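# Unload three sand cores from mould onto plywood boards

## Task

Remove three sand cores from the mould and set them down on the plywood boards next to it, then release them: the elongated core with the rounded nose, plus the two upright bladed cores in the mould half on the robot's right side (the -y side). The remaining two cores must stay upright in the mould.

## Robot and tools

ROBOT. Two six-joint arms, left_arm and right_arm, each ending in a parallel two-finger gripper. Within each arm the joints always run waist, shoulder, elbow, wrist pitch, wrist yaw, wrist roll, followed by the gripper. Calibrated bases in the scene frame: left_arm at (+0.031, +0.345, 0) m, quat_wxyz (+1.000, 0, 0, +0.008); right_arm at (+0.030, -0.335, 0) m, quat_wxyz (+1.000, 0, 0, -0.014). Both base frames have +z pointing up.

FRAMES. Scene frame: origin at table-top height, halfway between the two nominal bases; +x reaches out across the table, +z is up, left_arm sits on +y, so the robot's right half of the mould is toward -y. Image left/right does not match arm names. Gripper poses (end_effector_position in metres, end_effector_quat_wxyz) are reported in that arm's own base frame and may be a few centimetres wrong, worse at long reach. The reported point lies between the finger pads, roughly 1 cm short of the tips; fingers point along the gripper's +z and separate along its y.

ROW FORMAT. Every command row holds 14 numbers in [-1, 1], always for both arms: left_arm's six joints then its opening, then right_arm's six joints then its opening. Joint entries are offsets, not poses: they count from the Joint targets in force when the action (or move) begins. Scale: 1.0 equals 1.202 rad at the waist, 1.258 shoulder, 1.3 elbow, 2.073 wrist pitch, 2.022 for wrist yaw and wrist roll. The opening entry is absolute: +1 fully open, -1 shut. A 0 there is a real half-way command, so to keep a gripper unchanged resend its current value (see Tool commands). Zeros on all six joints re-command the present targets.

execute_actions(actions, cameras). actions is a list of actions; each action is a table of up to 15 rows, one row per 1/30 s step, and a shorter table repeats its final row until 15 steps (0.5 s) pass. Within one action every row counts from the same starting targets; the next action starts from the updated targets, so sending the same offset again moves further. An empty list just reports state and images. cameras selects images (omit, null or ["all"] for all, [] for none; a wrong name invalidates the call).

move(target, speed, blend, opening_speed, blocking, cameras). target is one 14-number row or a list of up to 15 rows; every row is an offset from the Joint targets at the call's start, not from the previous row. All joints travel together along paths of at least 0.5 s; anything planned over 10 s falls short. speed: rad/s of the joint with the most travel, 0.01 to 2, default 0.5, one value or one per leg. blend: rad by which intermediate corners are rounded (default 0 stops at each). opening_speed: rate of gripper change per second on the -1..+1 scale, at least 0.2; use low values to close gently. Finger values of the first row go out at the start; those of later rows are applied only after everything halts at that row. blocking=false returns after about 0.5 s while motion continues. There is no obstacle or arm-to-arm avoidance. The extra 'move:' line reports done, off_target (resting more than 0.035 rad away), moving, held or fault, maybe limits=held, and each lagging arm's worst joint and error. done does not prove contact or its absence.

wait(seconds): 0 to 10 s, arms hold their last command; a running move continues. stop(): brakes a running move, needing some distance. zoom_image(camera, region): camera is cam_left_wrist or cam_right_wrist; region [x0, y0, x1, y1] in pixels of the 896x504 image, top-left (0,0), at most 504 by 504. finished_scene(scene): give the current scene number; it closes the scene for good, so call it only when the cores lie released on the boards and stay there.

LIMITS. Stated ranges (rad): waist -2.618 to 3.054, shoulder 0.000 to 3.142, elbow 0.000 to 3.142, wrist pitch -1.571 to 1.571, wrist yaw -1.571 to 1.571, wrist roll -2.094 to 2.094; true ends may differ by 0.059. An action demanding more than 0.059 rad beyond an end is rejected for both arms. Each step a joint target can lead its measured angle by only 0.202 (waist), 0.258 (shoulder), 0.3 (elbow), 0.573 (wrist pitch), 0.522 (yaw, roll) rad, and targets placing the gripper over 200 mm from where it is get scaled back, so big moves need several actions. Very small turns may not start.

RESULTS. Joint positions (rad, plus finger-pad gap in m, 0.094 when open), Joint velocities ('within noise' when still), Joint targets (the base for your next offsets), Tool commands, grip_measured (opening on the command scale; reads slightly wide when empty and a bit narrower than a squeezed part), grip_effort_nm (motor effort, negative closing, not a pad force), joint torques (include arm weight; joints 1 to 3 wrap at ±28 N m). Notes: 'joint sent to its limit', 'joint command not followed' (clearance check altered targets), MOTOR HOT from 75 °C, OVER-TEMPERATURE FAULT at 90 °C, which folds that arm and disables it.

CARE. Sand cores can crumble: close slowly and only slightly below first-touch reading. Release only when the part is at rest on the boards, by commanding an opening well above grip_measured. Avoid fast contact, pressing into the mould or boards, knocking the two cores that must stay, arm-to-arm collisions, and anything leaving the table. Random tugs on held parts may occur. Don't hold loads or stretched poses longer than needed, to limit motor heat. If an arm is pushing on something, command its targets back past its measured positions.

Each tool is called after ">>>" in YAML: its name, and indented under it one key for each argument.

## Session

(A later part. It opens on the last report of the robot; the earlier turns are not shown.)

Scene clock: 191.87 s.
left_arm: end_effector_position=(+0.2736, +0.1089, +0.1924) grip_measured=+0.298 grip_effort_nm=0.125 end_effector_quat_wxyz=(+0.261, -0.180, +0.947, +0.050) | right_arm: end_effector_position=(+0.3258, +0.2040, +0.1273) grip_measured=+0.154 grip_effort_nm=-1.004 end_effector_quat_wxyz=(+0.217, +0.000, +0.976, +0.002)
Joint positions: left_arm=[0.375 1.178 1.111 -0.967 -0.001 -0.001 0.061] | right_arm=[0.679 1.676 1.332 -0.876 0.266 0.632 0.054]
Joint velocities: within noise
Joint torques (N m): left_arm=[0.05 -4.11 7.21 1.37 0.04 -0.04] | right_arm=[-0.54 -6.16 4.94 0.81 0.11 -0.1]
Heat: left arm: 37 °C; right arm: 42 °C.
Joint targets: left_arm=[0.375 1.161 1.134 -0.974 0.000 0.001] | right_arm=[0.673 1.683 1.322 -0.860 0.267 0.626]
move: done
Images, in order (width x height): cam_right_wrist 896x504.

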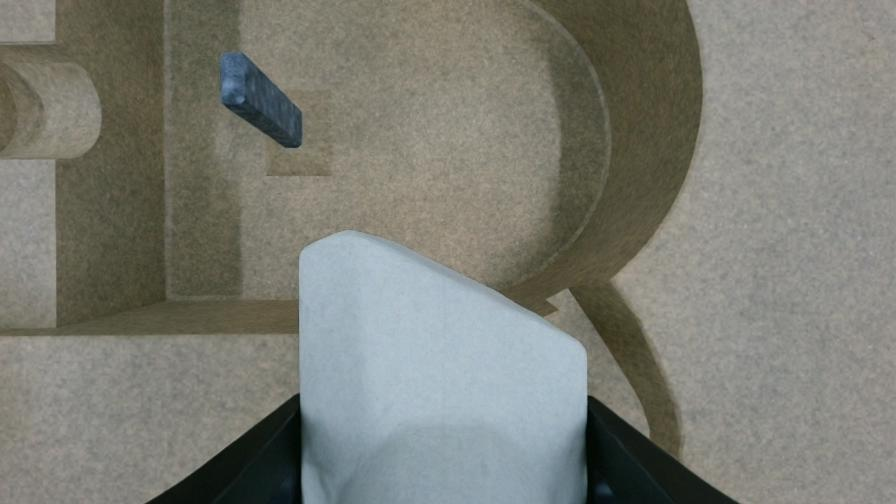

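>>> move:
  target:
    - [0,0,0,0,0,0,0.3,0,-0.005,0.133,-0.086,0,0,-0.3]
    - [0,0,0,0,0,0,0.3,0,0.017,0.295,-0.175,0,0,-0.3]
    - [0,0,0,0,0,0,0.3,-0.56,-0.330,0.026,-0.206,-0.132,-0.310,-0.3]
    - [0,0,0,0,0,0,0.3,-0.953,-0.330,-0.173,-0.120,-0.132,-0.310,-0.3]
  speed: [0.15,0.15,0.4,0.4]
  blend: [0.05,0.03,0.08,0]
  cameras: ["cam_right_wrist"]

Scene clock: 212.07 s.
left_arm: end_effector_position=(+0.2736, +0.1089, +0.1924) grip_measured=+0.298 grip_effort_nm=0.120 end_effector_quat_wxyz=(+0.261, -0.180, +0.947, +0.050) | right_arm: end_effector_position=(+0.2275, -0.1153, +0.1390) grip_measured=+0.154 grip_effort_nm=-1.004 end_effector_quat_wxyz=(+0.105, +0.234, +0.966, -0.028)
Joint positions: left_arm=[0.375 1.178 1.111 -0.967 -0.001 -0.001 0.061] | right_arm=[-0.469 1.3 1.094 -1.146 0.006 0.006 0.054]
Joint velocities: within noise
Joint torques (N m): left_arm=[0.03 -4.14 7.2 1.36 0.03 -0.03] | right_arm=[-0.32 -6.11 5.71 0.83 -0.07 -0.11]
Heat: left arm: 37 °C; right arm: 39 °C.
Joint targets: left_arm=[0.375 1.161 1.134 -0.974 0.000 0.001] | right_arm=[-0.473 1.268 1.098 -1.109 0.000 -0.001]
move: off_target (right_arm); right_arm: the wrist pitch is farthest, 0.038 rad from its target
Images, in order (width x height): cam_right_wrist 896x504.

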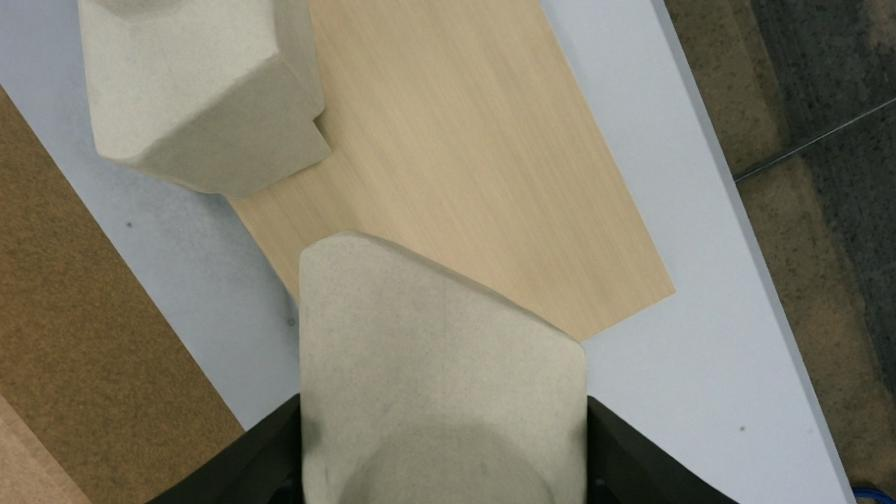

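>>> move:
  target:
    - [0,0,0,0,0,0,0.3,0,-0.078,-0.246,0.167,0,0,-0.3]
    - [0,0,0,0,0,0,0.3,0,-0.070,-0.273,0.189,0,0,-0.3]
  speed: [0.25,0.04]
  cameras: ["cam_right_wrist"]

Scene clock: 227.23 s.
left_arm: end_effector_position=(+0.2736, +0.1089, +0.1924) grip_measured=+0.298 grip_effort_nm=0.120 end_effector_quat_wxyz=(+0.261, -0.180, +0.947, +0.050) | right_arm: end_effector_position=(+0.2327, -0.1179, +0.0856) grip_measured=+0.154 grip_effort_nm=-1.009 end_effector_quat_wxyz=(+0.183, +0.231, +0.955, -0.046)
Joint positions: left_arm=[0.375 1.178 1.111 -0.967 -0.001 -0.001 0.061] | right_arm=[-0.469 1.188 0.76 -0.765 0.005 0.005 0.054]
Joint velocities: within noise
Joint torques (N m): left_arm=[0.06 -4.05 7.25 1.36 0.05 -0.04] | right_arm=[-0.34 -3.32 4.41 1.16 -0.06 -0.11]
Heat: left arm: 37 °C; right arm: 38 °C.
Joint targets: left_arm=[0.375 1.161 1.134 -0.974 0.000 0.001] | right_arm=[-0.473 1.180 0.743 -0.717 0.000 -0.001]
move: off_target (right_arm); right_arm: the wrist pitch is farthest, 0.047 rad from its target
Images, in order (width x height): cam_right_wrist 896x504.

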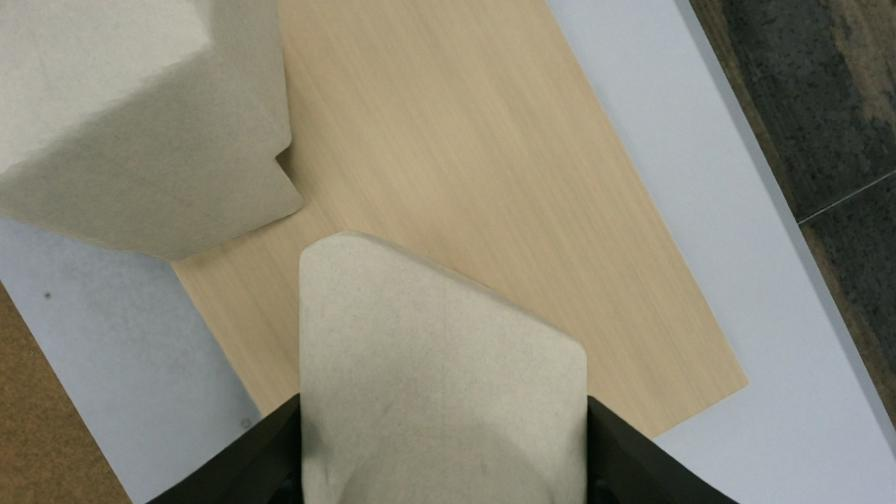

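>>> move:
  target: [0,0,0,0,0,0,0.3,0,0.006,-0.0215,0.017,0,0,-0.3]
  speed: 0.04
  cameras: ["cam_right_wrist"]

Scene clock: 231.30 s.
left_arm: end_effector_position=(+0.2736, +0.1089, +0.1924) grip_measured=+0.298 grip_effort_nm=0.120 end_effector_quat_wxyz=(+0.261, -0.180, +0.947, +0.050) | right_arm: end_effector_position=(+0.2320, -0.1181, +0.0846) grip_measured=+0.154 grip_effort_nm=-1.004 end_effector_quat_wxyz=(+0.187, +0.231, +0.954, -0.049)
Joint positions: left_arm=[0.375 1.178 1.111 -0.967 -0.001 -0.001 0.061] | right_arm=[-0.469 1.176 0.745 -0.75 0.008 0.005 0.054]
Joint velocities: within noise
Joint torques (N m): left_arm=[0.08 -4.14 7.3 1.36 0.03 -0.04] | right_arm=[-0.31 -1.8 3.36 1.37 -0.1 -0.1]
Heat: left arm: 37 °C; right arm: 37 °C.
Joint targets: left_arm=[0.375 1.161 1.134 -0.974 0.000 0.001] | right_arm=[-0.473 1.188 0.715 -0.682 0.000 -0.001]
move: off_target (right_arm); right_arm: the wrist pitch is farthest, 0.069 rad from its target
Images, in order (width x height): cam_right_wrist 896x504.

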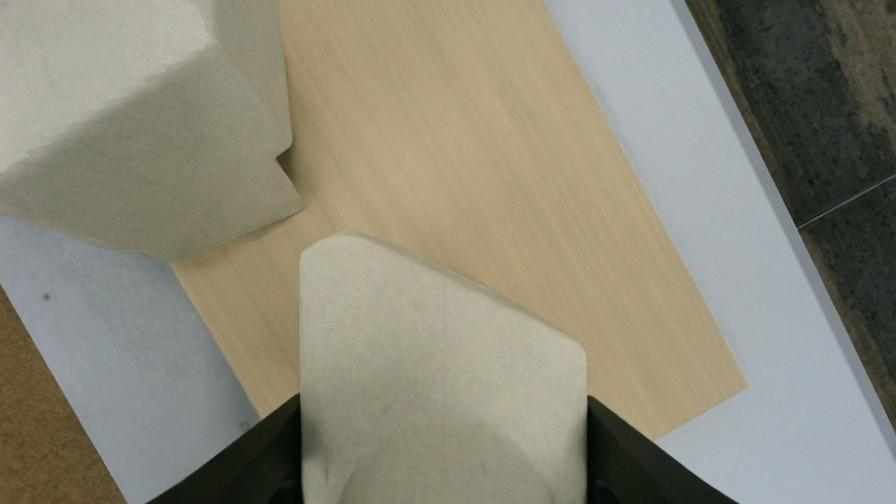

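>>> move:
  target:
    - [0,0,0,0,0,0,0.3,0,-0.014,0.016,-0.025,0,0,-0.3]
    - [0,0,0,0,0,0,0.3,0,-0.014,0.016,-0.025,0,0,0.25]
  speed: 0.1
  opening_speed: 0.25
  cameras: ["cam_right_wrist"]

Scene clock: 239.23 s.
left_arm: end_effector_position=(+0.2736, +0.1089, +0.1924) grip_measured=+0.298 grip_effort_nm=0.125 end_effector_quat_wxyz=(+0.261, -0.180, +0.947, +0.050) | right_arm: end_effector_position=(+0.2333, -0.1178, +0.0832) grip_measured=+0.247 grip_effort_nm=0.178 end_effector_quat_wxyz=(+0.191, +0.230, +0.953, -0.047)
Joint positions: left_arm=[0.375 1.178 1.111 -0.967 -0.001 -0.001 0.061] | right_arm=[-0.469 1.175 0.736 -0.736 0.003 0.003 0.059]
Joint velocities: within noise
Joint torques (N m): left_arm=[0.21 -4.11 7.25 1.37 0.02 -0.04] | right_arm=[-0.34 -3.11 5.57 0.76 -0.04 -0.09]
Heat: left arm: 37 °C; right arm: 36 °C.
Joint targets: left_arm=[0.375 1.161 1.134 -0.974 0.000 0.001] | right_arm=[-0.473 1.170 0.736 -0.733 0.000 -0.001]
move: done
Images, in order (width x height): cam_right_wrist 896x504.

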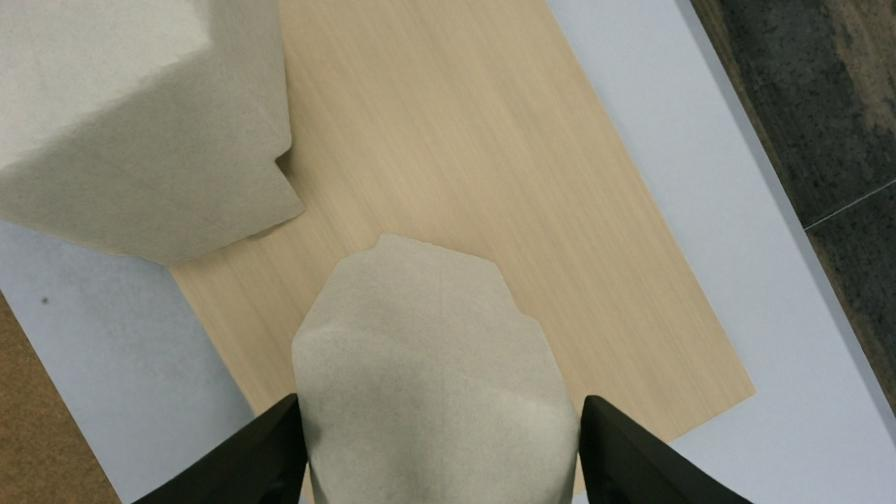

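>>> move:
  target: [0,0,0,0,0,0,0.3,0,0,0,0,0,0,0.9]
  opening_speed: 0.4
  cameras: ["cam_right_wrist"]

Scene clock: 246.80 s.
left_arm: end_effector_position=(+0.2736, +0.1089, +0.1924) grip_measured=+0.298 grip_effort_nm=0.115 end_effector_quat_wxyz=(+0.261, -0.180, +0.947, +0.050) | right_arm: end_effector_position=(+0.2333, -0.1178, +0.0832) grip_measured=+0.897 grip_effort_nm=0.183 end_effector_quat_wxyz=(+0.191, +0.230, +0.953, -0.047)
Joint positions: left_arm=[0.375 1.178 1.111 -0.967 -0.001 -0.001 0.061] | right_arm=[-0.469 1.175 0.736 -0.736 0.003 0.003 0.089]
Joint velocities: within noise
Joint torques (N m): left_arm=[0.08 -4.18 7.25 1.37 0.03 -0.03] | right_arm=[-0.28 -3.11 5.59 0.75 -0.04 -0.09]
Heat: left arm: 37 °C; right arm: 36 °C.
Joint targets: left_arm=[0.375 1.161 1.134 -0.974 0.000 0.001] | right_arm=[-0.473 1.170 0.736 -0.733 0.000 -0.001]
move: done
Images, in order (width x height): cam_right_wrist 896x504.

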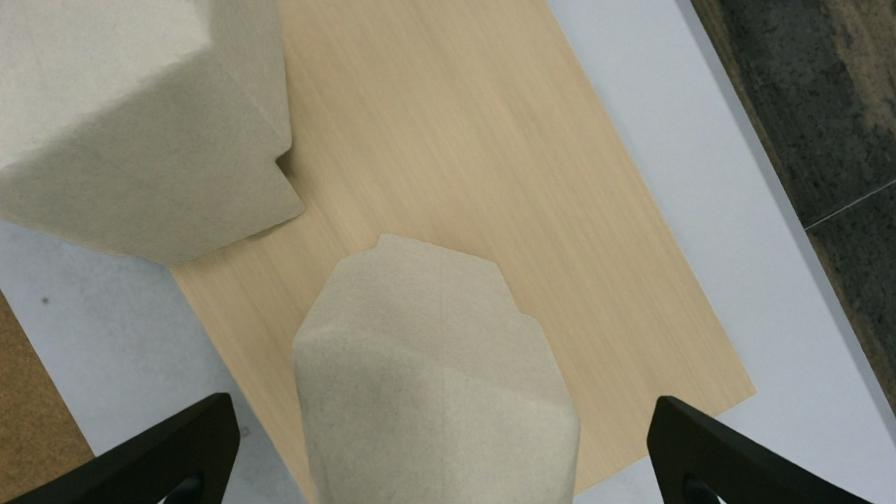

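>>> move:
  target: [0,0,0,0,0,0,0.3,0,-0.036,0.038,-0.046,0,0,0.95]
  speed: 0.08
  cameras: ["cam_right_wrist"]

Scene clock: 251.50 s.
left_arm: end_effector_position=(+0.2736, +0.1089, +0.1924) grip_measured=+0.298 grip_effort_nm=0.120 end_effector_quat_wxyz=(+0.261, -0.180, +0.947, +0.050) | right_arm: end_effector_position=(+0.2220, -0.1121, +0.0895) grip_measured=+0.947 grip_effort_nm=0.173 end_effector_quat_wxyz=(+0.177, +0.231, +0.956, -0.044)
Joint positions: left_arm=[0.375 1.178 1.111 -0.967 -0.001 -0.001 0.061] | right_arm=[-0.469 1.142 0.754 -0.815 0.003 0.003 0.091]
Joint velocities: within noise
Joint torques (N m): left_arm=[0.03 -4.11 7.25 1.36 0.07 -0.03] | right_arm=[-0.32 -3.84 8.14 0.58 -0.04 -0.09]
Heat: left arm: 37 °C; right arm: 36 °C.
Joint targets: left_arm=[0.375 1.161 1.134 -0.974 0.000 0.001] | right_arm=[-0.473 1.125 0.785 -0.829 0.000 -0.001]
move: done
Images, in order (width x height): cam_right_wrist 896x504.

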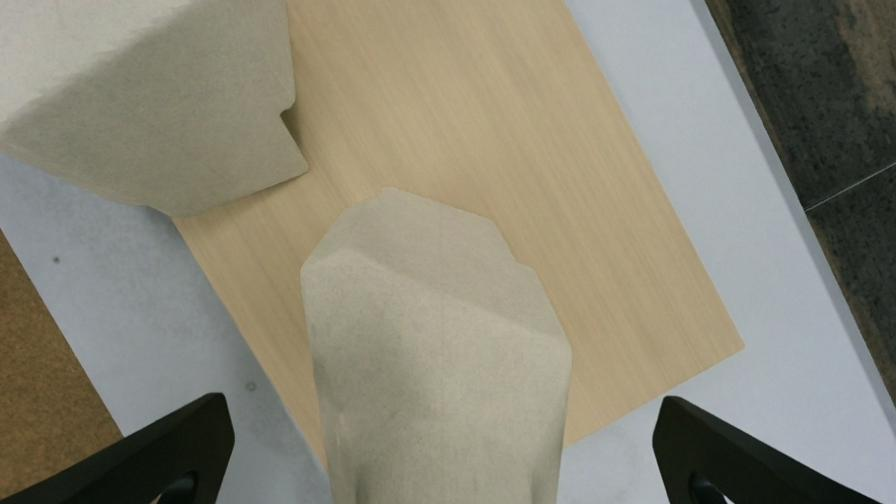

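>>> move:
  target: [0,0,0,0,0,0,0.3,0,-0.092,0.177,-0.182,0,0,0.95]
  speed: 0.2
  cameras: ["cam_right_wrist"]

Scene clock: 258.13 s.
left_arm: end_effector_position=(+0.2736, +0.1089, +0.1924) grip_measured=+0.298 grip_effort_nm=0.129 end_effector_quat_wxyz=(+0.261, -0.180, +0.947, +0.050) | right_arm: end_effector_position=(+0.1896, -0.0957, +0.1607) grip_measured=+0.947 grip_effort_nm=0.178 end_effector_quat_wxyz=(+0.165, +0.231, +0.958, -0.041)
Joint positions: left_arm=[0.375 1.178 1.111 -0.967 -0.001 -0.001 0.061] | right_arm=[-0.469 1.022 0.985 -1.193 0.003 0.003 0.091]
Joint velocities: within noise
Joint torques (N m): left_arm=[0.14 -4.11 7.3 1.39 0.03 -0.03] | right_arm=[-0.31 -2.45 7.86 0.54 -0.04 -0.08]
Heat: left arm: 37 °C; right arm: 36 °C.
Joint targets: left_arm=[0.375 1.161 1.134 -0.974 0.000 0.001] | right_arm=[-0.473 1.009 1.015 -1.206 0.000 -0.001]
move: done
Images, in order (width x height): cam_right_wrist 896x504.

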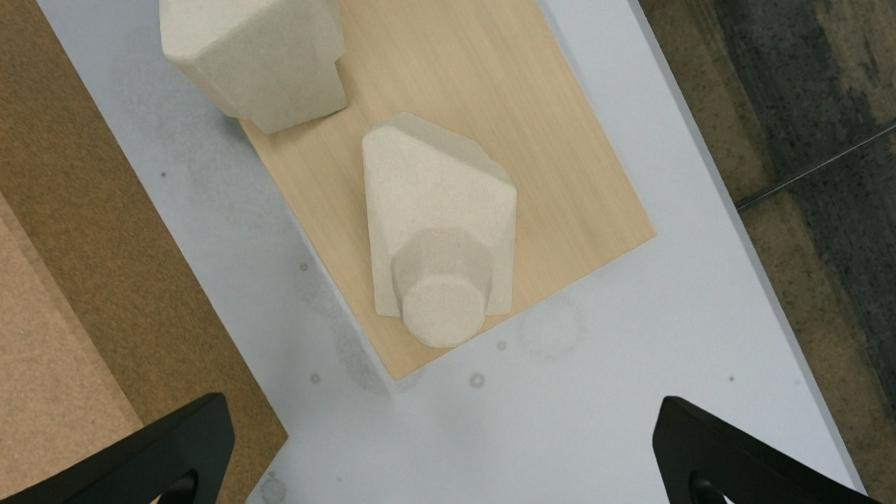

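>>> finished_scene:
  scene: 2

The scene is finished: the task was done.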